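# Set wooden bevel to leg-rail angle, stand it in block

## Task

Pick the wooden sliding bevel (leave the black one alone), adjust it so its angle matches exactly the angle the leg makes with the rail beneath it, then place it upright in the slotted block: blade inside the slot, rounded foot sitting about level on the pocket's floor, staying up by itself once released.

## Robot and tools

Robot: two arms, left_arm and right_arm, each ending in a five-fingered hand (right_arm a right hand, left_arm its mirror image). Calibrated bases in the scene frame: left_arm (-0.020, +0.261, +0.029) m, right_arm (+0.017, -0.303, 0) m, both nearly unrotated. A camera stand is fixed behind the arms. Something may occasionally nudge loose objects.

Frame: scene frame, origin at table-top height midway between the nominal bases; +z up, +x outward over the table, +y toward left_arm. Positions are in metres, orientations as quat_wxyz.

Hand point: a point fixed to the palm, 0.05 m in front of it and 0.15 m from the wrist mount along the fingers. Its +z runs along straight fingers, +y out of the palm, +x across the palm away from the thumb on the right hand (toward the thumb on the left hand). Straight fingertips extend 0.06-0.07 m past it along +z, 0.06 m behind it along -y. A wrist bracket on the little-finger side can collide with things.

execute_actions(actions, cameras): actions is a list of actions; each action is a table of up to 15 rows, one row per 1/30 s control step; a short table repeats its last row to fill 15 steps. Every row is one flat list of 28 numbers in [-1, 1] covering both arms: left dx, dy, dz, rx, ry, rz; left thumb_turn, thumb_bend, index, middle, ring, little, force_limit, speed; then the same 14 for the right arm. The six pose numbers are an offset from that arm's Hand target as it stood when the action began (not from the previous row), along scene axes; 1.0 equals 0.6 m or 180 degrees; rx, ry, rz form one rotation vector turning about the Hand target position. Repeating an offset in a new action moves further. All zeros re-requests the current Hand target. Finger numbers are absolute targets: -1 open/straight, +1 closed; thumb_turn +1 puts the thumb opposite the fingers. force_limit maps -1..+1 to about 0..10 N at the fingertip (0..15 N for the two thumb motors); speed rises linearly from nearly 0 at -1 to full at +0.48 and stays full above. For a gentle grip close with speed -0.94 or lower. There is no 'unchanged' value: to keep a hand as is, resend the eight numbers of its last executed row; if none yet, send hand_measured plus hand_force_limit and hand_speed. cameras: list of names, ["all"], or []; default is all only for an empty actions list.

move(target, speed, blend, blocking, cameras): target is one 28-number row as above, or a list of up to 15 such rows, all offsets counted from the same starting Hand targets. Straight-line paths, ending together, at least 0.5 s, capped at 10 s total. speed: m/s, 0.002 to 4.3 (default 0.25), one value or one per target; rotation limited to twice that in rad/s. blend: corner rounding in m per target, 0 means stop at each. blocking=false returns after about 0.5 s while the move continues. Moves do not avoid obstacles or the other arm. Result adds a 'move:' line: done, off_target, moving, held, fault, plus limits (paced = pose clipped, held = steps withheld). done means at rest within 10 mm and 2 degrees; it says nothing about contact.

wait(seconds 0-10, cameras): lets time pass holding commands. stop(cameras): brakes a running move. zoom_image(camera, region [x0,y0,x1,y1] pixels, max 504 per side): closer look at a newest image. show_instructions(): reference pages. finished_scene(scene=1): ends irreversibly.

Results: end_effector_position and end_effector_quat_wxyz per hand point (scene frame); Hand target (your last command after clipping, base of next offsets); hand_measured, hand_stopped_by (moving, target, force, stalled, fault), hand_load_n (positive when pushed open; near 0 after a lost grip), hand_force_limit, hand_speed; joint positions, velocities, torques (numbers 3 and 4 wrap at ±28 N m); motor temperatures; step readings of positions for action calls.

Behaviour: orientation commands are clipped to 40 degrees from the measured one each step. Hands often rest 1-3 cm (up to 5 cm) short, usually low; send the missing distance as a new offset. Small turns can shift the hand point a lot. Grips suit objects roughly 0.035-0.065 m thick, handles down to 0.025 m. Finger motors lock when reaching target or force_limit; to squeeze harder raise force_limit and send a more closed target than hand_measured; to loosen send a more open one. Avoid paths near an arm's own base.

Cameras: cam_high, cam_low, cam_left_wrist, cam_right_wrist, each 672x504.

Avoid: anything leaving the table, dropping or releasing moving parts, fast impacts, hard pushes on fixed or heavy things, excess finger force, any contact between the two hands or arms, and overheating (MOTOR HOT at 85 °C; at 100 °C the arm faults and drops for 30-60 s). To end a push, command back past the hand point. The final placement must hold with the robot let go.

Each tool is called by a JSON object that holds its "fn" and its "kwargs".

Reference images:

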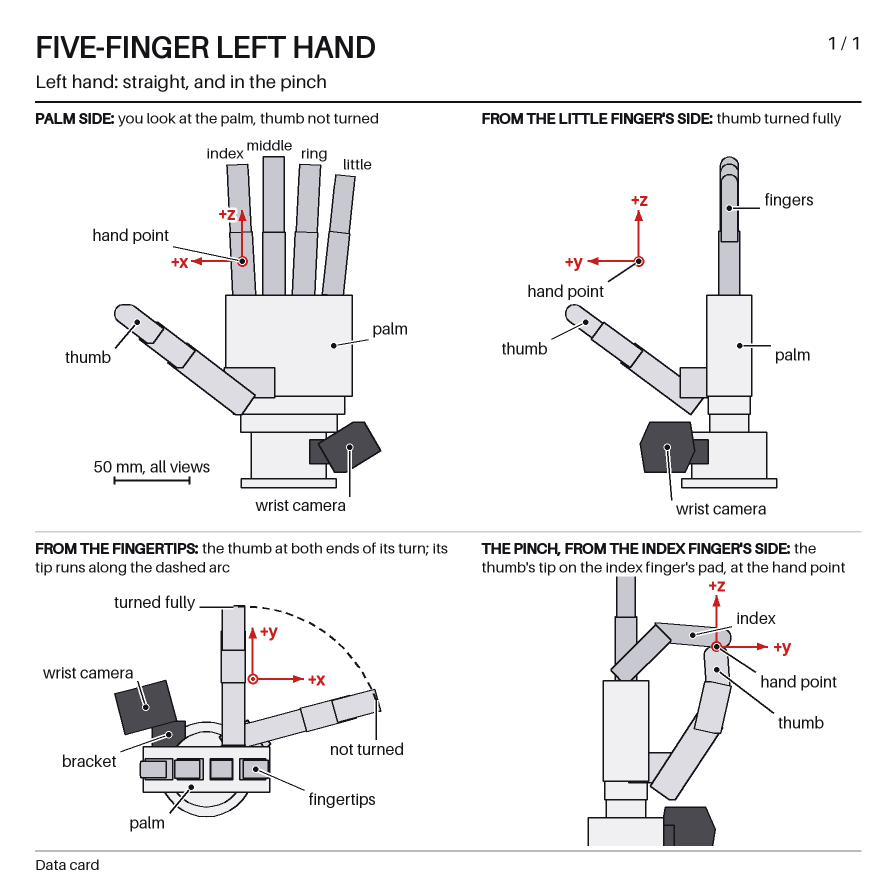

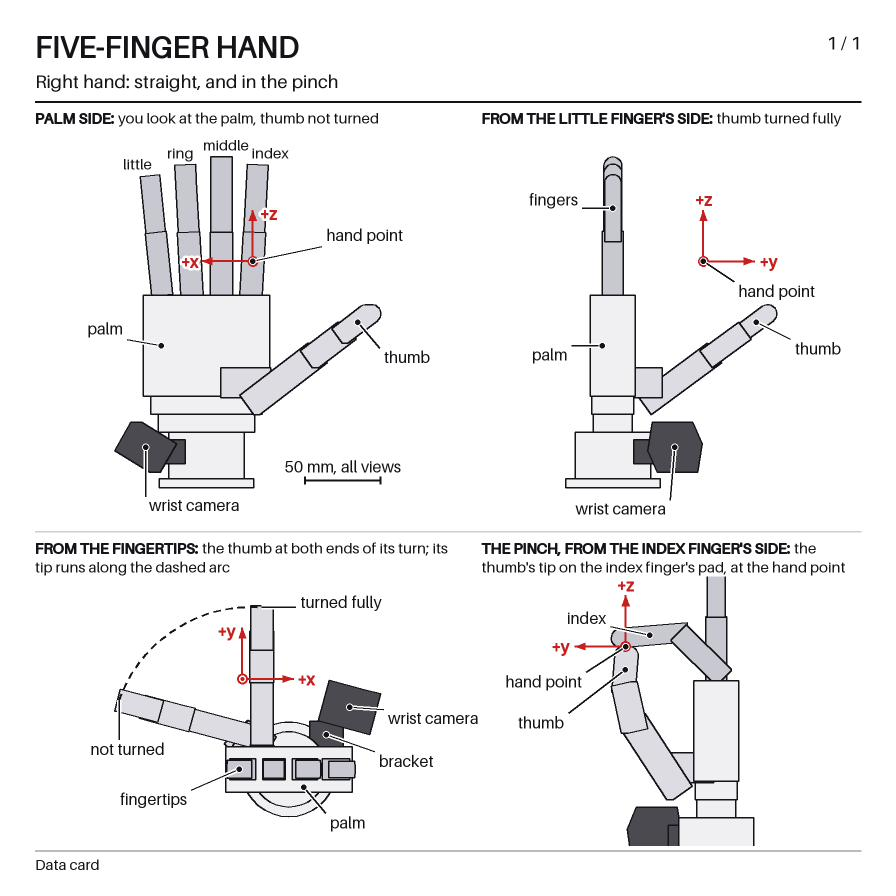

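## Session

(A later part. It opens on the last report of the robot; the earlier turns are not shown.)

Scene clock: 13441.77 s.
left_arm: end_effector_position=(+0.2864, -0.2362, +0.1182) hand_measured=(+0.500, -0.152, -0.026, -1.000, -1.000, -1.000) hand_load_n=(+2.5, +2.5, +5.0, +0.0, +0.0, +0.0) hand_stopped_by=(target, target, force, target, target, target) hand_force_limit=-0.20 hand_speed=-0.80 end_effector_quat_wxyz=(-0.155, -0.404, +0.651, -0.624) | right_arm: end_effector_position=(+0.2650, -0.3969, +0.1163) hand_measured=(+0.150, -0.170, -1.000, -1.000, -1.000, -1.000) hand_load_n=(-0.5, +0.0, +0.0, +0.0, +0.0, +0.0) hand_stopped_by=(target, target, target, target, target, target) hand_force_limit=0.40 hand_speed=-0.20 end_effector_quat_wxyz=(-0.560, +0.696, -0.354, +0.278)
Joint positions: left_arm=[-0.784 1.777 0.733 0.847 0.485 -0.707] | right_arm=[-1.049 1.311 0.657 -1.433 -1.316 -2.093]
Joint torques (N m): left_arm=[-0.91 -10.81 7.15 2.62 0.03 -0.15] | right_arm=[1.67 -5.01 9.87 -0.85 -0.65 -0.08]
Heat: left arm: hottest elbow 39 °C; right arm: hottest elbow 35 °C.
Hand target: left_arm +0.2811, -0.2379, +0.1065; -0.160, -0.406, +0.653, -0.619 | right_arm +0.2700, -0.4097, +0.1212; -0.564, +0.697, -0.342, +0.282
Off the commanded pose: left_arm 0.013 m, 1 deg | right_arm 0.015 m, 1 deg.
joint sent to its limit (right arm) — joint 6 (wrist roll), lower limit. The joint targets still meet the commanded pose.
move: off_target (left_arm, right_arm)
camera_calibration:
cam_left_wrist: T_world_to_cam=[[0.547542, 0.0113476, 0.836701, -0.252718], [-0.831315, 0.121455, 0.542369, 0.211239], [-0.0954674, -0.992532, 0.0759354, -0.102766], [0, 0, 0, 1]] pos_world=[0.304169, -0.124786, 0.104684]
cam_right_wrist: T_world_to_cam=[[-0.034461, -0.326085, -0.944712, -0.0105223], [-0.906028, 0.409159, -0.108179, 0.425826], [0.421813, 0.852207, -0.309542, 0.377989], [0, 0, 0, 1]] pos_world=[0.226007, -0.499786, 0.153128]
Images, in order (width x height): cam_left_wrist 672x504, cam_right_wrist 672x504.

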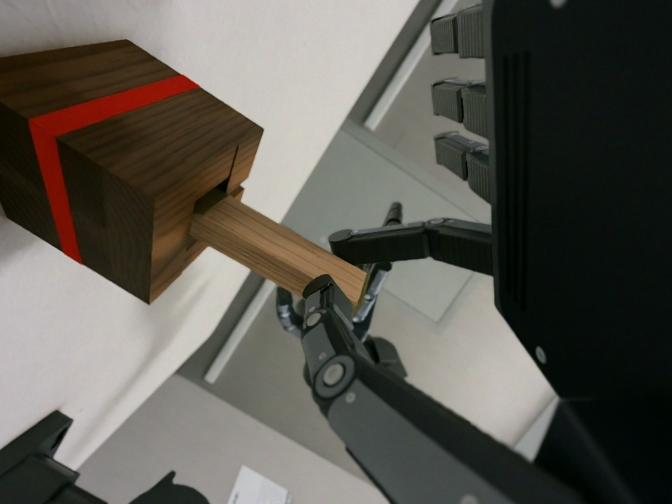

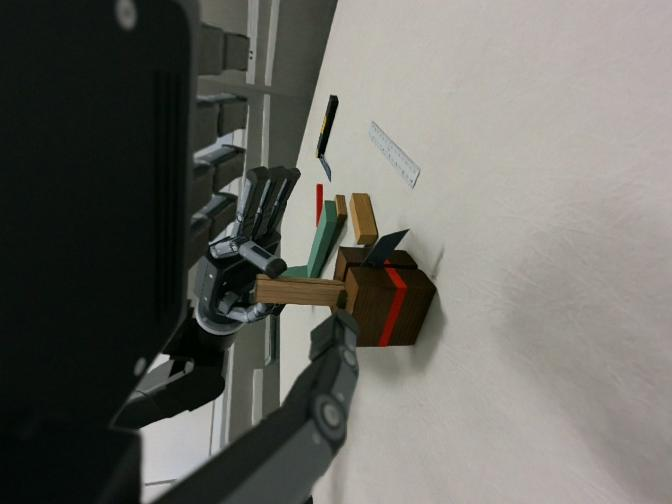

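{"fn": "move", "kwargs": {"target": [0, 0, 0, 0, 0, 0, 0.5, -0.15, 0.25, -1, -1, -1, -0.2, -0.8, 0.042, -0.057, 0, 0, 0, 0, 0.5, -0.6, -0.1, 1, 1, 1, 0.4, -0.2], "speed": 0.08, "cameras": ["cam_low", "cam_right_wrist"]}}

Scene clock: 13637.83 s.
left_arm: end_effector_position=(+0.2864, -0.2362, +0.1182) hand_measured=(+0.500, -0.152, -0.026, -1.000, -1.000, -1.000) hand_load_n=(+2.5, +3.0, +5.0, +0.0, +0.0, +0.0) hand_stopped_by=(target, target, force, target, target, target) hand_force_limit=-0.20 hand_speed=-0.80 end_effector_quat_wxyz=(-0.155, -0.404, +0.651, -0.624) | right_arm: end_effector_position=(+0.2869, -0.4339, +0.1177) hand_measured=(+0.500, -0.600, -0.100, +1.000, +1.000, +1.000) hand_load_n=(+0.0, +0.0, +0.0, +0.0, +0.0, +0.0) hand_stopped_by=(target, target, target, target, target, target) hand_force_limit=0.40 hand_speed=-0.20 end_effector_quat_wxyz=(-0.562, +0.693, -0.355, +0.279)
Joint positions: left_arm=[-0.784 1.777 0.733 0.847 0.485 -0.707] | right_arm=[-1.049 1.425 0.767 -1.434 -1.323 -2.094]
Joint torques (N m): left_arm=[-0.91 -10.75 7.16 2.61 0.03 -0.14] | right_arm=[2.84 -6.71 9.85 -0.54 -0.83 -0.07]
Heat: left arm: hottest elbow 39 °C; right arm: hottest elbow 35 °C.
Hand target: left_arm +0.2811, -0.2379, +0.1065; -0.160, -0.406, +0.653, -0.619 | right_arm +0.2953, -0.4438, +0.1213; -0.564, +0.697, -0.342, +0.282
Off the commanded pose: left_arm 0.013 m, 1 deg | right_arm 0.014 m, 2 deg.
joint sent to its limit (right arm) — joint 6 (wrist roll), lower limit. The joint targets still meet the commanded pose.
move: off_target (left_arm, right_arm)
camera_calibration:
cam_right_wrist: T_world_to_cam=[[-0.0319754, -0.319888, -0.946916, -0.0183026], [-0.904315, 0.412743, -0.108896, 0.462108], [0.425667, 0.852828, -0.302477, 0.399144], [0, 0, 0, 1]] pos_world=[0.247404, -0.536988, 0.153723]
Images, in order (width x height): cam_low 672x504, cam_right_wrist 672x504.

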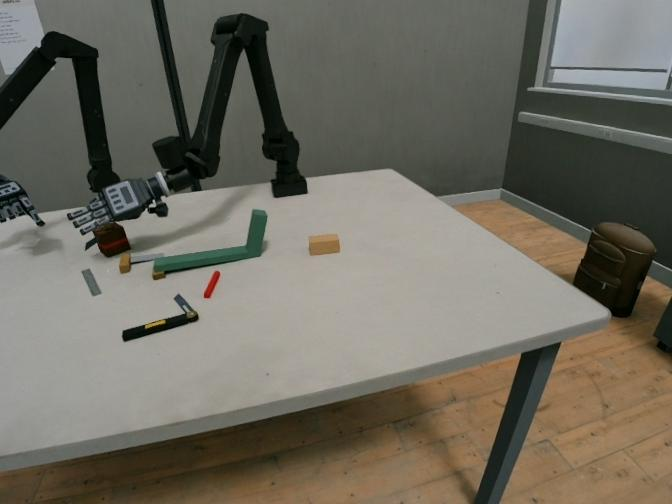

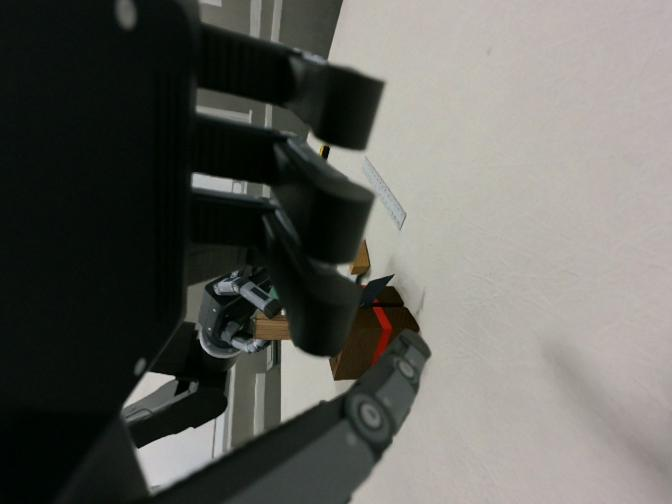

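{"fn": "move", "kwargs": {"target": [[0, 0, 0, 0, 0, 0, 0.5, -0.15, 0.25, -1, -1, -1, -0.2, -0.8, 0, 0, -0.0917, 0, 0, 0, 0.5, -0.6, -0.1, 1, 1, 1, 0.4, -0.2],[0, 0, 0, 0, 0, 0, 0.5, -0.15, 0.25, -1, -1, -1, -0.2, -0.8, 0.1867, 0.14, -0.0917, 0, 0, 0, 0.5, -0.6, -0.1, 1, 1, 1, 0.4, -0.2]], "speed": 0.1, "blend": [0.02, 0], "cameras": ["cam_low", "cam_right_wrist", "cam_high"]}}

Scene clock: 13655.23 s.
left_arm: end_effector_position=(+0.2864, -0.2362, +0.1182) hand_measured=(+0.500, -0.152, -0.026, -1.000, -1.000, -1.000) hand_load_n=(+2.5, +3.0, +5.5, +0.0, +0.0, -0.5) hand_stopped_by=(target, target, force, target, target, target) hand_force_limit=-0.20 hand_speed=-0.80 end_effector_quat_wxyz=(-0.155, -0.404, +0.651, -0.624) | right_arm: end_effector_position=(+0.4101, -0.3648, +0.0675) hand_measured=(+0.500, -0.600, -0.100, +1.000, +1.000, +1.000) hand_load_n=(+0.0, +0.0, +0.0, +0.0, +0.0, +0.0) hand_stopped_by=(target, target, target, target, target, target) hand_force_limit=0.40 hand_speed=-0.20 end_effector_quat_wxyz=(-0.563, +0.697, -0.342, +0.283)
Joint positions: left_arm=[-0.784 1.777 0.733 0.847 0.485 -0.707] | right_arm=[-0.609 1.445 0.519 0.31 -1.205 -0.592]
Joint torques (N m): left_arm=[-0.91 -10.75 7.16 2.61 0.03 -0.14] | right_arm=[2.49 -9.23 5.07 2.63 -0.41 0.11]
Heat: left arm: hottest elbow 39 °C; right arm: hottest elbow 35 °C.
Hand target: left_arm +0.2811, -0.2379, +0.1065; -0.160, -0.406, +0.653, -0.619 | right_arm +0.4073, -0.3600, +0.0662; -0.564, +0.697, -0.342, +0.282
Off the commanded pose: left_arm 0.013 m, 1 deg | right_arm 0.006 m, 0 deg.
move: off_target (left_arm)
camera_calibration:
cam_right_wrist: T_world_to_cam=[[-0.0107395, -0.331869, -0.943264, -0.0531046], [-0.908808, 0.396699, -0.129224, 0.537006], [0.417077, 0.855858, -0.305866, 0.277309], [0, 0, 0, 1]] pos_world=[0.371806, -0.46799, 0.104122]
Images, in order (width x height): cam_high 672x504, cam_low 672x504, cam_right_wrist 672x504.

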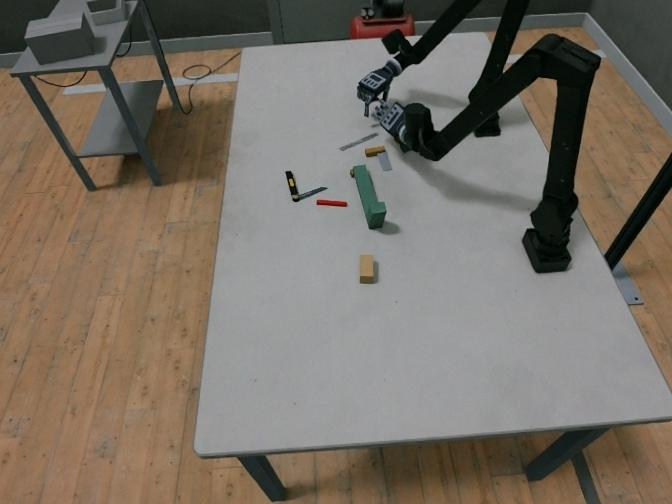

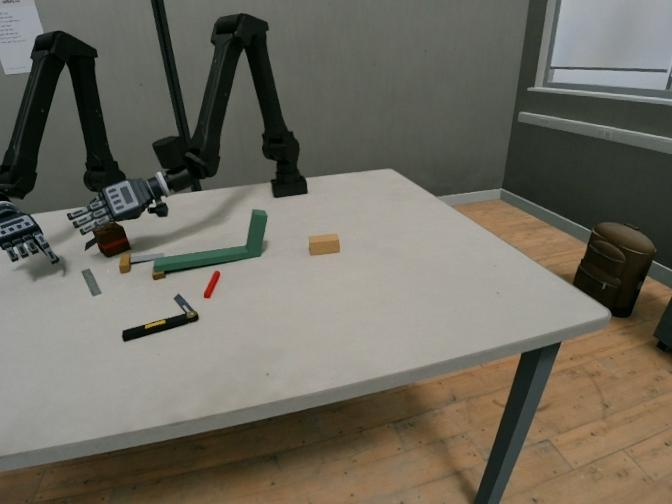

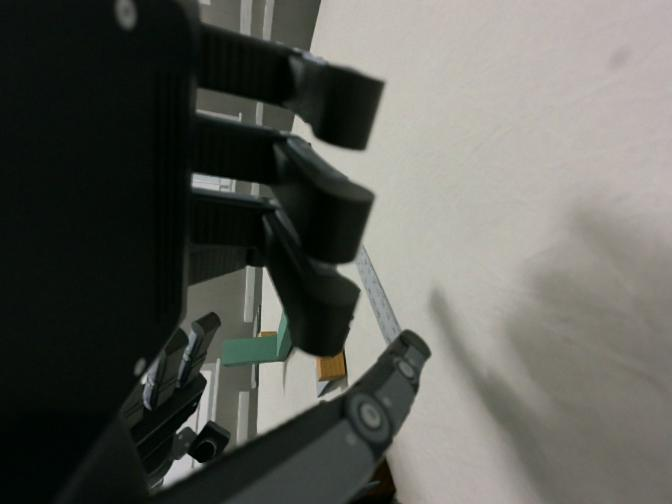

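{"fn": "zoom_image", "kwargs": {"camera": "cam_low", "region": [0, 180, 150, 290]}}

Scaled by 3.360 from the camera's 672x504 image, which has a finer 960x720 frame.

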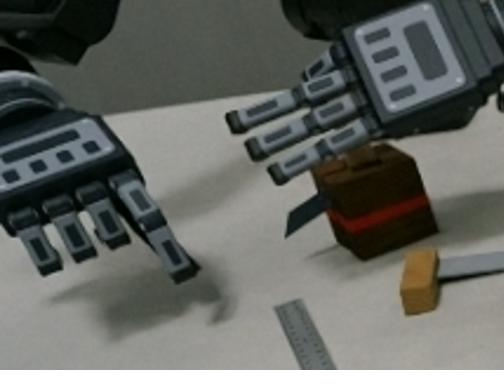

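{"fn": "move", "kwargs": {"target": [0, 0, 0, 0, 0, 0, 0.5, -0.15, 0.25, -1, -1, -1, -0.2, -0.8, -0.045, 0.06, 0, 0, 0, 0, 0.5, -0.6, -0.1, 1, 1, 1, 0.4, -0.2], "speed": 0.06, "cameras": ["cam_low", "cam_right_wrist", "cam_left_wrist"]}}

{"fn": "zoom_image", "kwargs": {"camera": "cam_low", "region": [20, 180, 150, 280]}}

Scene clock: 13676.83 s.
left_arm: end_effector_position=(+0.2864, -0.2362, +0.1182) hand_measured=(+0.500, -0.152, -0.026, -1.000, -1.000, -1.000) hand_load_n=(+2.5, +3.0, +5.0, -0.5, -0.5, +0.0) hand_stopped_by=(target, target, force, target, target, target) hand_force_limit=-0.20 hand_speed=-0.80 end_effector_quat_wxyz=(-0.155, -0.404, +0.651, -0.624) | right_arm: end_effector_position=(+0.3831, -0.3292, +0.0663) hand_measured=(+0.500, -0.600, -0.100, +1.000, +1.000, +1.000) hand_load_n=(+0.0, +0.0, +0.0, +0.0, +0.0, +0.0) hand_stopped_by=(target, target, target, target, target, target) hand_force_limit=0.40 hand_speed=-0.20 end_effector_quat_wxyz=(-0.563, +0.697, -0.345, +0.282)
Joint positions: left_arm=[-0.784 1.777 0.733 0.847 0.485 -0.707] | right_arm=[-0.563 1.346 0.398 0.393 -1.164 -0.522]
Joint torques (N m): left_arm=[-0.91 -10.75 7.16 2.61 0.03 -0.14] | right_arm=[2.78 -7.77 4.98 2.77 -0.36 0.12]
Motor temperatures (°C): left_arm=[21 25 38 21 22 20] | right_arm=[21 23 32 23 23 21]
Heat: left arm: hottest elbow 38 °C; right arm: hottest elbow 32 °C.
Hand target: left_arm +0.2811, -0.2379, +0.1065; -0.160, -0.406, +0.653, -0.619 | right_arm +0.3803, -0.3240, +0.0663; -0.564, +0.697, -0.342, +0.282
Off the commanded pose: left_arm 0.013 m, 1 deg | right_arm 0.006 m, 0 deg.
move: off_target (left_arm)
camera_calibration:
cam_left_wrist: T_world_to_cam=[[0.547542, 0.0113476, 0.836701, -0.252718], [-0.831315, 0.121455, 0.542369, 0.211239], [-0.0954674, -0.992532, 0.0759354, -0.102766], [0, 0, 0, 1]] pos_world=[0.304169, -0.124786, 0.104684]
cam_right_wrist: T_world_to_cam=[[-0.0151442, -0.329841, -0.943915, -0.0403786], [-0.90829, 0.399248, -0.12494, 0.49852], [0.418067, 0.855457, -0.305637, 0.257334], [0, 0, 0, 1]] pos_world=[0.344606, -0.43249, 0.102822]
Images, in order (width x height): cam_low 672x504, cam_left_wrist 672x504, cam_right_wrist 672x504.

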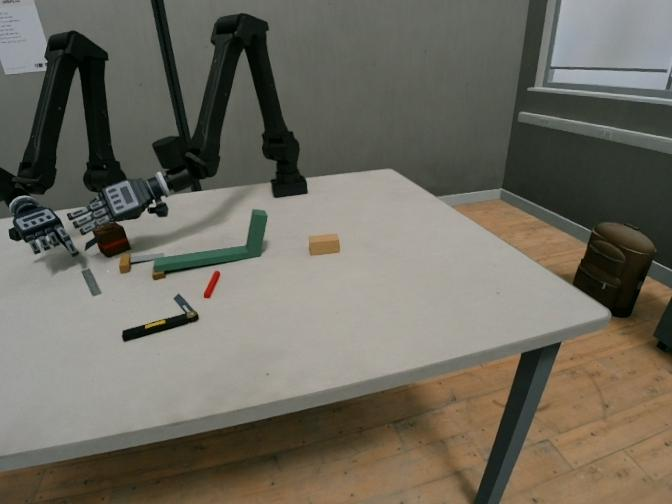

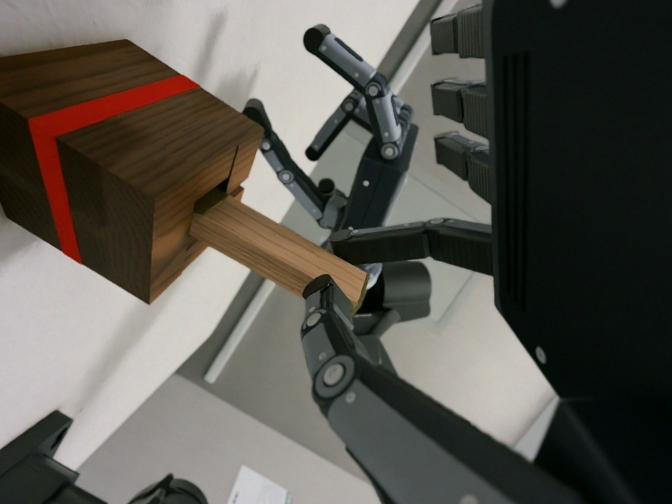

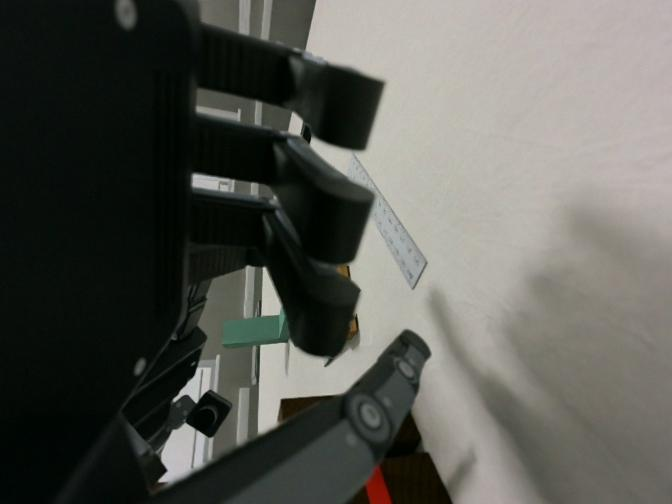

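Scaled by 3.877 from the camera's 672x504 image, which has a finer 960x720 frame.

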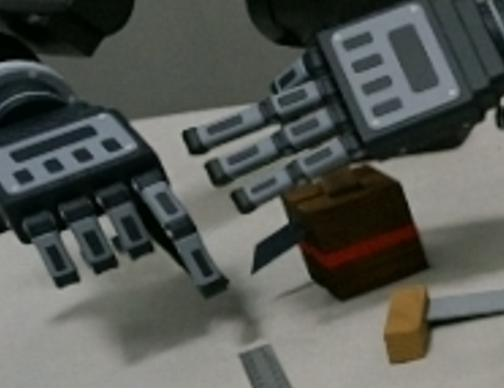

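{"fn": "zoom_image", "kwargs": {"camera": "cam_right_wrist", "region": [250, 280, 480, 480]}}

Scaled by 2.191 from the camera's 672x504 image, which has a finer 960x720 frame.

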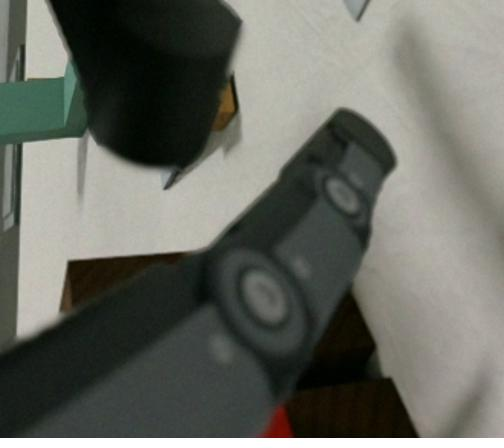

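{"fn": "move", "kwargs": {"target": [[0, 0, 0, 0, 0, 0, 0.5, -0.15, 0.25, -1, -1, -1, -0.2, -0.8, -0.045, -0.03, 0, 0, 0, 0, 0.5, -0.6, -0.1, 1, 1, 1, 0.4, -0.2],[0, 0, 0, 0, 0, 0, 0.5, -0.15, 0.25, -1, -1, -1, -0.2, -0.8, -0.075, 0.01, 0, 0, 0, 0, 0.5, -0.6, -0.5, 1, 1, 1, 0.4, -0.2]], "speed": 0.06, "cameras": ["cam_low", "cam_right_wrist", "cam_left_wrist"]}}

{"fn": "zoom_image", "kwargs": {"camera": "cam_low", "region": [20, 180, 150, 280]}}

{"fn": "zoom_image", "kwargs": {"camera": "cam_right_wrist", "region": [240, 240, 480, 460]}}

Scene clock: 13755.77 s.
left_arm: end_effector_position=(+0.2864, -0.2362, +0.1182) hand_measured=(+0.500, -0.152, -0.026, -1.000, -1.000, -1.000) hand_load_n=(+3.0, +2.5, +5.0, +0.0, +0.0, +0.0) hand_stopped_by=(target, target, force, target, target, target) hand_force_limit=-0.20 hand_speed=-0.80 end_effector_quat_wxyz=(-0.155, -0.404, +0.651, -0.624) | right_arm: end_effector_position=(+0.3380, -0.3231, +0.0673) hand_measured=(+0.500, -0.600, -0.500, +1.000, +1.000, +1.000) hand_load_n=(+0.0, +0.0, +0.0, +0.5, +0.0, +0.0) hand_stopped_by=(target, target, target, target, target, target) hand_force_limit=0.40 hand_speed=-0.20 end_effector_quat_wxyz=(-0.563, +0.696, -0.345, +0.282)
Joint positions: left_arm=[-0.784 1.777 0.733 0.847 0.485 -0.707] | right_arm=[-0.641 1.205 0.317 0.223 -1.229 -0.64]
Joint torques (N m): left_arm=[-0.91 -10.75 7.16 2.61 0.03 -0.14] | right_arm=[2.78 -5.95 5.3 2.54 -0.46 0.11]
Heat: left arm: hottest elbow 38 °C; right arm: hottest elbow 30 °C.
Hand target: left_arm +0.2811, -0.2379, +0.1065; -0.160, -0.406, +0.653, -0.619 | right_arm +0.3353, -0.3180, +0.0662; -0.564, +0.697, -0.342, +0.282
Off the commanded pose: left_arm 0.013 m, 1 deg | right_arm 0.006 m, 0 deg.
move: off_target (left_arm)
camera_calibration:
cam_left_wrist: T_world_to_cam=[[0.547542, 0.0113476, 0.836701, -0.252718], [-0.831315, 0.121455, 0.542369, 0.211239], [-0.0954674, -0.992532, 0.0759354, -0.102766], [0, 0, 0, 1]] pos_world=[0.304169, -0.124786, 0.104684]
cam_right_wrist: T_world_to_cam=[[-0.014669, -0.328727, -0.944311, -0.0379232], [-0.907934, 0.399995, -0.125139, 0.455361], [0.418856, 0.855537, -0.30433, 0.27092], [0, 0, 0, 1]] pos_world=[0.299405, -0.42639, 0.103621]
Images, in order (width x height): cam_low 672x504, cam_left_wrist 672x504, cam_right_wrist 672x504.

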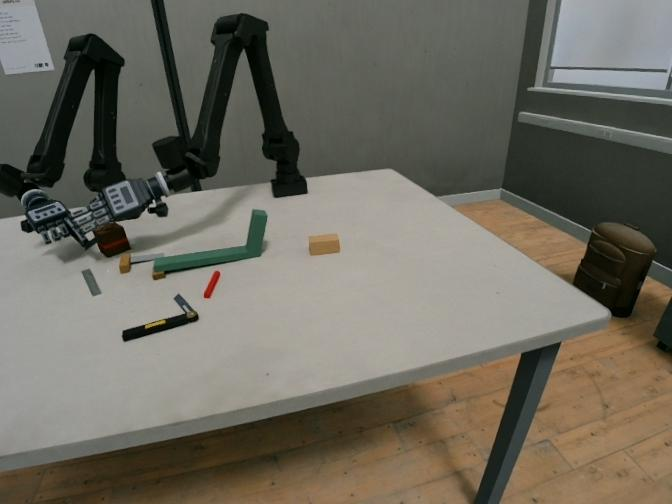

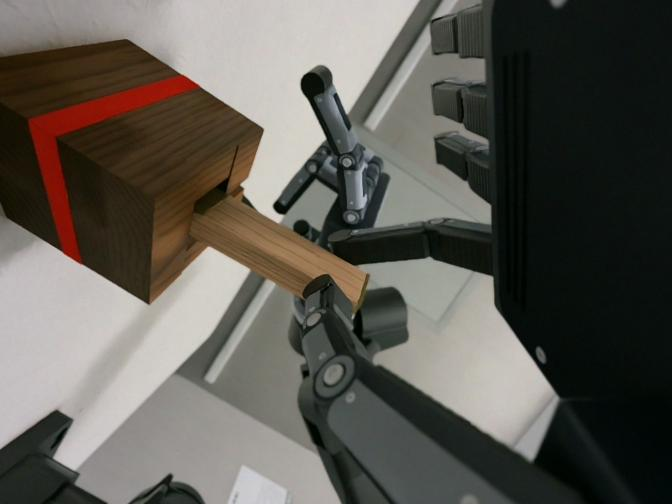

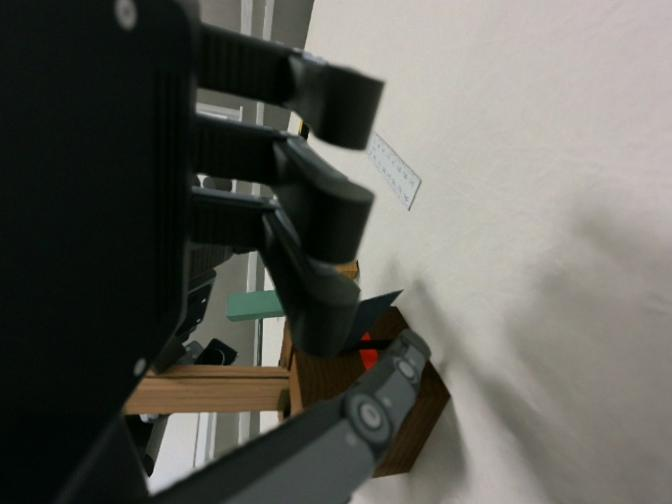

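Scaled by 3.877 from the camera's 672x504 image, which has a finer 960x720 frame.

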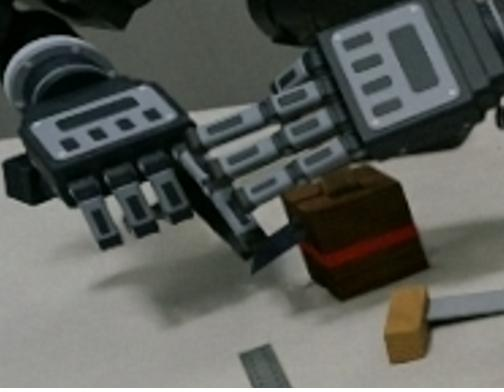

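Scaled by 2.100 from the camera's 672x504 image, which has a finer 960x720 frame.

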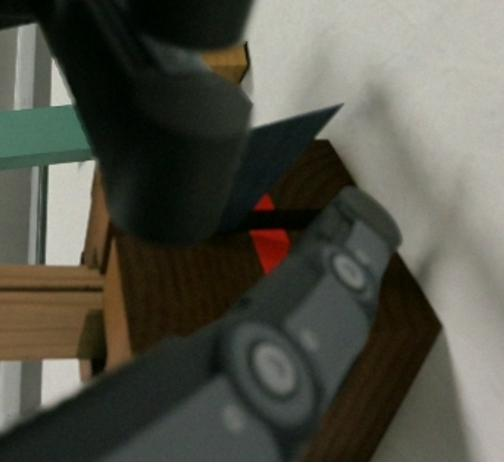

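{"fn": "move", "kwargs": {"target": [[0, 0, 0, 0, 0, 0, 0.5, -0.15, 0.25, -1, -1, -1, -0.2, -0.8, 0, 0, -0.0283, 0, 0, 0, 0.5, -0.6, -0.5, 1, 1, 1, 0.4, -0.2],[0, 0, 0, 0, 0, 0, 0.5, -0.15, 0.25, -1, -1, -1, -0.2, -0.8, -0.01, 0.0133, -0.0283, 0, 0, 0, 0.5, -0.6, -0.5, 1, 1, 1, 0.4, -0.2],[0, 0, 0, 0, 0, 0, 0.5, -0.15, 0.25, -1, -1, -1, -0.2, -0.8, 0.01, 0.0283, -0.0283, 0, 0, 0, 0.5, -0.6, -0.5, 1, 1, 1, 0.4, -0.2]], "speed": 0.05, "cameras": ["cam_low", "cam_right_wrist"]}}

{"fn": "zoom_image", "kwargs": {"camera": "cam_low", "region": [20, 180, 150, 280]}}

{"fn": "zoom_image", "kwargs": {"camera": "cam_right_wrist", "region": [240, 240, 480, 460]}}

Scene clock: 13869.13 s.
left_arm: end_effector_position=(+0.2864, -0.2362, +0.1182) hand_measured=(+0.500, -0.152, -0.026, -1.000, -1.000, -1.000) hand_load_n=(+2.5, +3.0, +5.0, +0.0, +0.0, +0.0) hand_stopped_by=(target, target, force, target, target, target) hand_force_limit=-0.20 hand_speed=-0.80 end_effector_quat_wxyz=(-0.155, -0.404, +0.651, -0.624) | right_arm: end_effector_position=(+0.3462, -0.3075, +0.0569) hand_measured=(+0.500, -0.600, -0.500, +1.000, +1.000, +1.000) hand_load_n=(+0.0, +0.5, -0.5, +0.0, +0.0, +0.0) hand_stopped_by=(target, target, target, target, target, target) hand_force_limit=0.40 hand_speed=-0.20 end_effector_quat_wxyz=(-0.561, +0.697, -0.336, +0.293)
Joint positions: left_arm=[-0.784 1.777 0.733 0.847 0.485 -0.707] | right_arm=[-0.569 1.256 0.271 0.45 -1.17 -0.531]
Joint torques (N m): left_arm=[-0.91 -10.75 7.15 2.61 0.03 -0.14] | right_arm=[2.78 -3.84 4.62 2.66 -0.34 0.1]
Heat: left arm: hottest elbow 38 °C; right arm: hottest elbow 28 °C.
Hand target: left_arm +0.2811, -0.2379, +0.1065; -0.160, -0.406, +0.653, -0.619 | right_arm +0.3412, -0.3009, +0.0492; -0.564, +0.697, -0.342, +0.282
Off the commanded pose: left_arm 0.013 m, 1 deg | right_arm 0.011 m, 1 deg.
move: off_target (left_arm, right_arm)
camera_calibration:
cam_right_wrist: T_world_to_cam=[[0.00625764, -0.344212, -0.938871, -0.0547093], [-0.90494, 0.397549, -0.151782, 0.454946], [0.425492, 0.850572, -0.309004, 0.247349], [0, 0, 0, 1]] pos_world=[0.306796, -0.410083, 0.0941197]
Images, in order (width x height): cam_low 672x504, cam_right_wrist 672x504.

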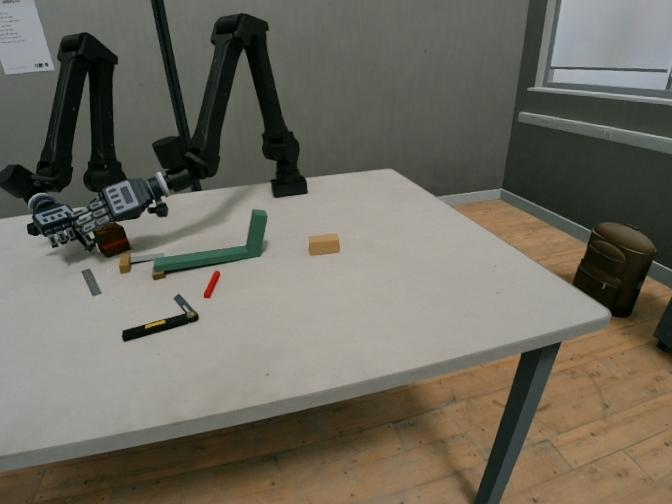

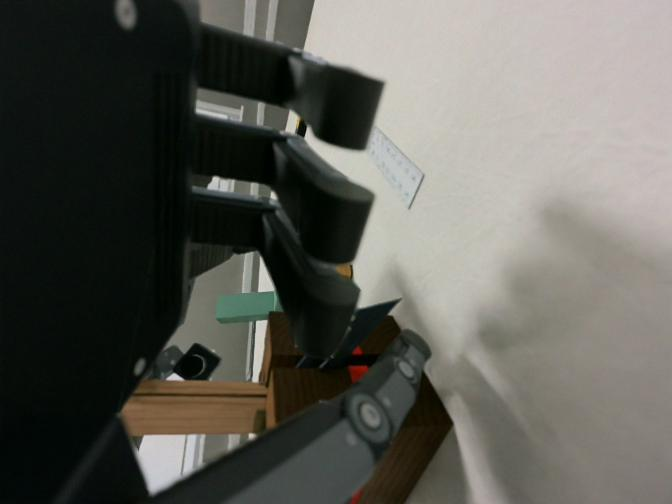

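Scaled by 3.877 from the camera's 672x504 image, which has a finer 960x720 frame.

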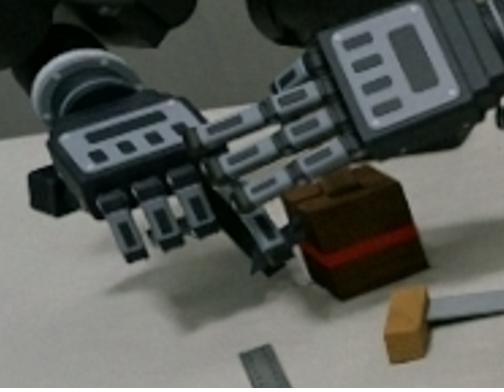

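Scaled by 2.100 from the camera's 672x504 image, which has a finer 960x720 frame.

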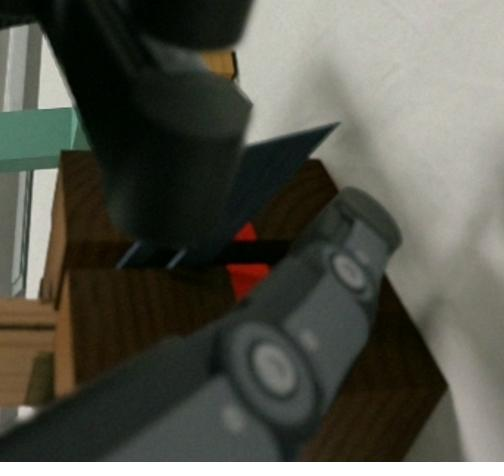

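{"fn": "move", "kwargs": {"target": [0, 0, 0, 0, 0, 0, 0.5, -0.15, 0.25, -1, -1, -1, -0.2, -0.8, -0.01, 0.0133, -0.015, 0, 0, 0, 0.5, -0.65, -0.5, 1, 1, 1, 0.4, -0.2], "speed": 0.05, "cameras": ["cam_low", "cam_right_wrist"]}}

{"fn": "zoom_image", "kwargs": {"camera": "cam_right_wrist", "region": [240, 240, 480, 460]}}

Scene clock: 13900.67 s.
left_arm: end_effector_position=(+0.2864, -0.2362, +0.1182) hand_measured=(+0.500, -0.152, -0.026, -1.000, -1.000, -1.000) hand_load_n=(+2.5, +2.5, +5.0, +0.0, +0.0, +0.0) hand_stopped_by=(target, target, force, target, target, target) hand_force_limit=-0.20 hand_speed=-0.80 end_effector_quat_wxyz=(-0.155, -0.404, +0.651, -0.624) | right_arm: end_effector_position=(+0.3398, -0.2991, +0.0468) hand_measured=(+0.500, -0.650, -0.500, +1.000, +1.000, +1.000) hand_load_n=(+0.0, +0.0, +0.0, +0.0, +0.0, +0.0) hand_stopped_by=(target, target, target, target, target, target) hand_force_limit=0.40 hand_speed=-0.20 end_effector_quat_wxyz=(-0.561, +0.697, -0.337, +0.292)
Joint positions: left_arm=[-0.784 1.777 0.733 0.847 0.485 -0.707] | right_arm=[-0.555 1.28 0.234 0.526 -1.157 -0.511]
Joint torques (N m): left_arm=[-0.91 -10.81 7.16 2.62 0.03 -0.14] | right_arm=[2.78 -3.78 4.38 2.84 -0.33 0.07]
Heat: left arm: hottest elbow 38 °C; right arm: hottest elbow 28 °C.
Hand target: left_arm +0.2811, -0.2379, +0.1065; -0.160, -0.406, +0.653, -0.619 | right_arm +0.3352, -0.2929, +0.0402; -0.564, +0.697, -0.342, +0.282
Off the commanded pose: left_arm 0.013 m, 1 deg | right_arm 0.010 m, 1 deg.
move: off_target (left_arm)
camera_calibration:
cam_right_wrist: T_world_to_cam=[[0.00448398, -0.342906, -0.939359, -0.0601967], [-0.90514, 0.397929, -0.149582, 0.444441], [0.42509, 0.850922, -0.308594, 0.240076], [0, 0, 0, 1]] pos_world=[0.300497, -0.401784, 0.0840198]
Images, in order (width x height): cam_low 672x504, cam_right_wrist 672x504.

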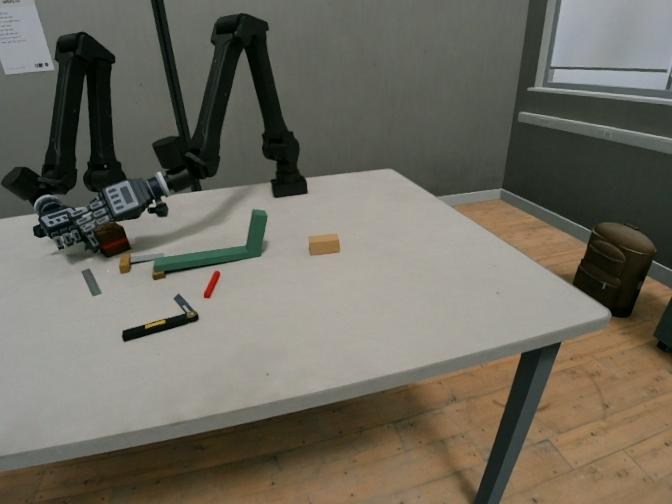

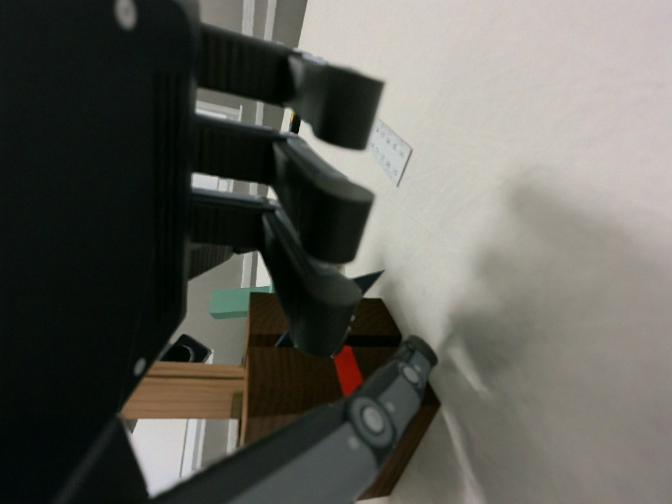

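Scaled by 2.100 from the camera's 672x504 image, which has a finer 960x720 frame.

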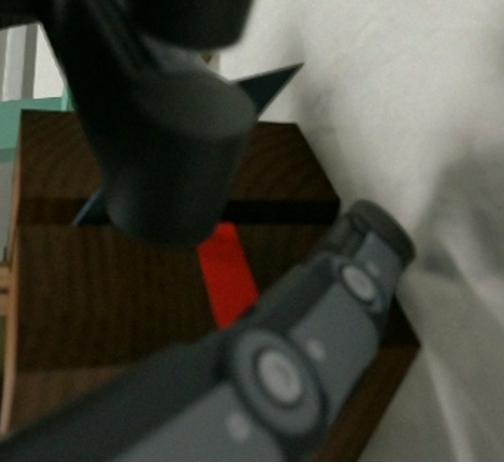

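{"fn": "move", "kwargs": {"target": [0, 0, 0, 0, 0, 0, 0.5, -0.15, 0.25, -1, -1, -1, -0.2, -0.8, 0.0417, 0.0308, 0, 0, 0, 0, 0.5, -0.65, -0.5, 1, 1, 1, 0.4, -0.2], "speed": 0.04, "cameras": ["cam_low", "cam_right_wrist", "cam_left_wrist"]}}

{"fn": "zoom_image", "kwargs": {"camera": "cam_right_wrist", "region": [240, 240, 480, 460]}}

{"fn": "zoom_image", "kwargs": {"camera": "cam_low", "region": [20, 180, 150, 280]}}

Scene clock: 13927.33 s.
left_arm: end_effector_position=(+0.2864, -0.2362, +0.1182) hand_measured=(+0.500, -0.152, -0.026, -1.000, -1.000, -1.000) hand_load_n=(+2.5, +2.5, +5.0, +0.0, +0.0, +0.0) hand_stopped_by=(target, target, force, target, target, target) hand_force_limit=-0.20 hand_speed=-0.80 end_effector_quat_wxyz=(-0.155, -0.404, +0.651, -0.624) | right_arm: end_effector_position=(+0.3590, -0.2802, +0.0422) hand_measured=(+0.500, -0.650, -0.500, +1.000, +1.000, +1.000) hand_load_n=(-2.5, +0.5, +0.0, +0.0, +0.0, +0.0) hand_stopped_by=(target, target, target, target, target, target) hand_force_limit=0.40 hand_speed=-0.20 end_effector_quat_wxyz=(-0.558, +0.698, -0.341, +0.293)
Joint positions: left_arm=[-0.784 1.777 0.733 0.847 0.485 -0.707] | right_arm=[-0.442 1.346 0.234 0.688 -1.046 -0.401]
Joint torques (N m): left_arm=[-0.91 -10.75 7.15 2.62 0.03 -0.14] | right_arm=[3.31 -3.96 5.72 2.82 -0.4 0.23]
Heat: left arm: hottest elbow 38 °C; right arm: hottest elbow 28 °C.
Hand target: left_arm +0.2811, -0.2379, +0.1065; -0.160, -0.406, +0.653, -0.619 | right_arm +0.3602, -0.2745, +0.0402; -0.564, +0.697, -0.342, +0.282
Off the commanded pose: left_arm 0.013 m, 1 deg | right_arm 0.006 m, 1 deg.
move: off_target (left_arm)
camera_calibration:
cam_left_wrist: T_world_to_cam=[[0.547542, 0.0113476, 0.836701, -0.252718], [-0.831315, 0.121455, 0.542369, 0.211239], [-0.0954674, -0.992532, 0.0759354, -0.102766], [0, 0, 0, 1]] pos_world=[0.304169, -0.124786, 0.104684]
cam_right_wrist: T_world_to_cam=[[-0.00280345, -0.346562, -0.938023, -0.0566523], [-0.902611, 0.404651, -0.146804, 0.45439], [0.430448, 0.846258, -0.313945, 0.211372], [0, 0, 0, 1]] pos_world=[0.318994, -0.382378, 0.0799245]
Images, in order (width x height): cam_low 672x504, cam_left_wrist 672x504, cam_right_wrist 672x504.

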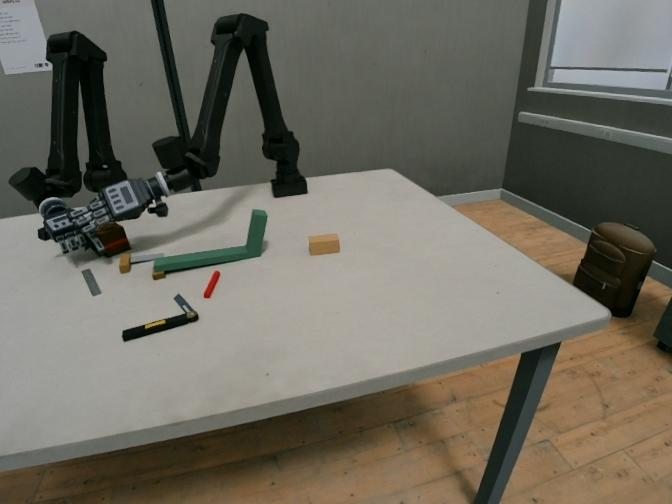

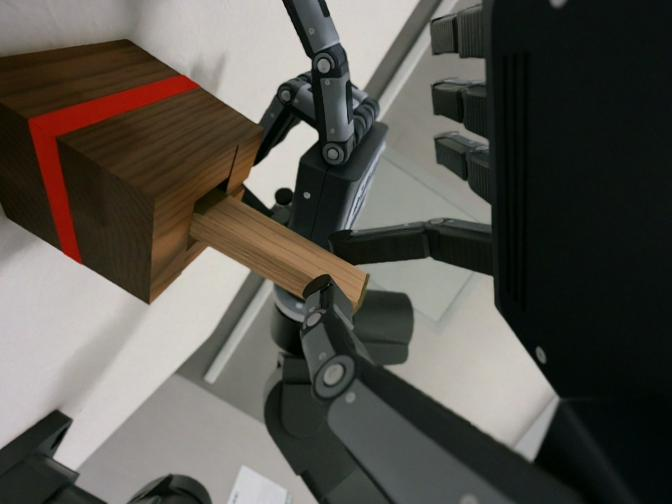

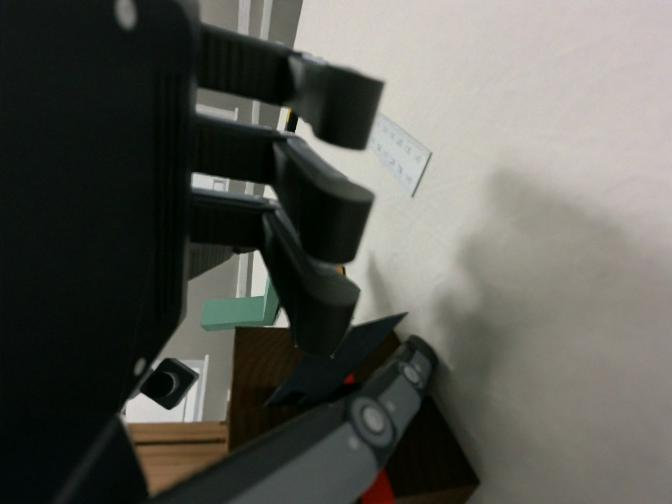

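Scaled by 2.100 from the camera's 672x504 image, which has a finer 960x720 frame.

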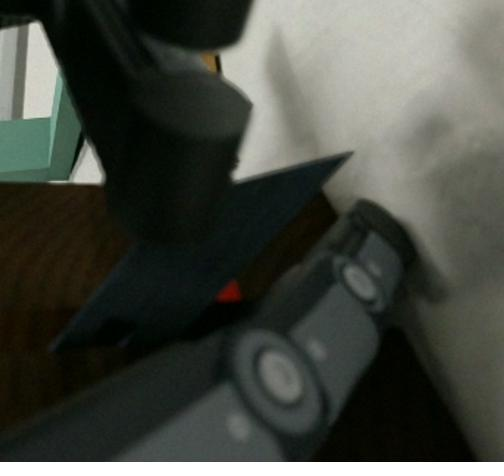

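Scaled by 3.877 from the camera's 672x504 image, which has a finer 960x720 frame.

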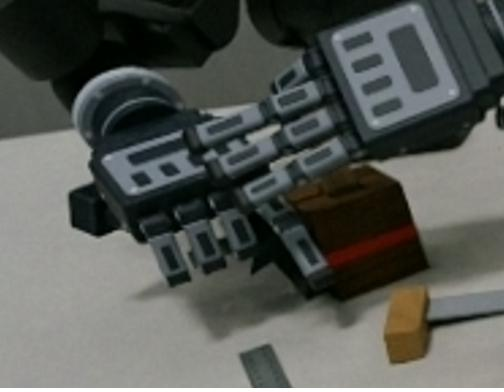

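{"fn": "move", "kwargs": {"target": [0, 0, 0, 0, 0, 0, 0.5, -0.15, 0.25, -1, -1, -1, -0.2, -0.8, 0.009, -0.012, 0.004, 0, 0, 0, 0.5, -0.65, -0.5, 1, 1, 1, 0.4, -0.2], "speed": 0.04, "cameras": ["cam_right_wrist"]}}

{"fn": "zoom_image", "kwargs": {"camera": "cam_right_wrist", "region": [240, 240, 480, 460]}}

Scene clock: 13960.40 s.
left_arm: end_effector_position=(+0.2864, -0.2362, +0.1182) hand_measured=(+0.500, -0.152, -0.026, -1.000, -1.000, -1.000) hand_load_n=(+2.5, +3.0, +5.0, +0.0, +0.0, +0.0) hand_stopped_by=(target, target, force, target, target, target) hand_force_limit=-0.20 hand_speed=-0.80 end_effector_quat_wxyz=(-0.155, -0.404, +0.651, -0.624) | right_arm: end_effector_position=(+0.3595, -0.2795, +0.0422) hand_measured=(+0.500, -0.650, -0.500, +1.000, +1.000, +1.000) hand_load_n=(-2.5, +1.0, +0.0, +0.0, +0.0, +0.0) hand_stopped_by=(target, target, target, target, target, target) hand_force_limit=0.40 hand_speed=-0.20 end_effector_quat_wxyz=(-0.561, +0.698, -0.339, +0.290)
Joint positions: left_arm=[-0.784 1.777 0.733 0.847 0.485 -0.707] | right_arm=[-0.442 1.353 0.239 0.689 -1.055 -0.401]
Joint torques (N m): left_arm=[-0.91 -10.75 7.15 2.62 0.04 -0.14] | right_arm=[1.96 -4.07 7.36 1.58 -0.68 0.1]
Heat: left arm: hottest elbow 38 °C; right arm: hottest elbow 28 °C.
Hand target: left_arm +0.2811, -0.2379, +0.1065; -0.160, -0.406, +0.653, -0.619 | right_arm +0.3656, -0.2817, +0.0426; -0.564, +0.697, -0.342, +0.282
Off the commanded pose: left_arm 0.013 m, 1 deg | right_arm 0.007 m, 1 deg.
move: off_target (left_arm)
camera_calibration:
cam_right_wrist: T_world_to_cam=[[-0.000853182, -0.34231, -0.939587, -0.0558681], [-0.905881, 0.398209, -0.144253, 0.453944], [0.423531, 0.851031, -0.310432, 0.214323], [0, 0, 0, 1]] pos_world=[0.320399, -0.382284, 0.0795222]
Images, in order (width x height): cam_right_wrist 672x504.

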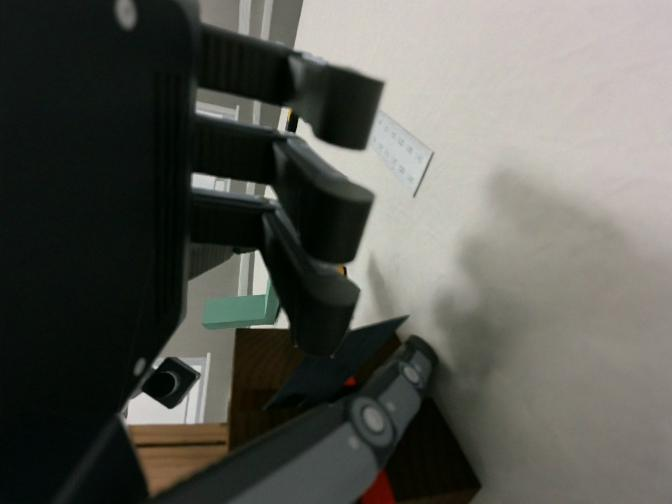

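Scaled by 2.100 from the camera's 672x504 image, which has a finer 960x720 frame.

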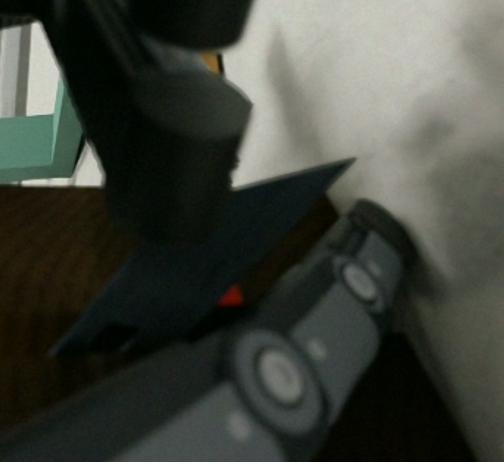

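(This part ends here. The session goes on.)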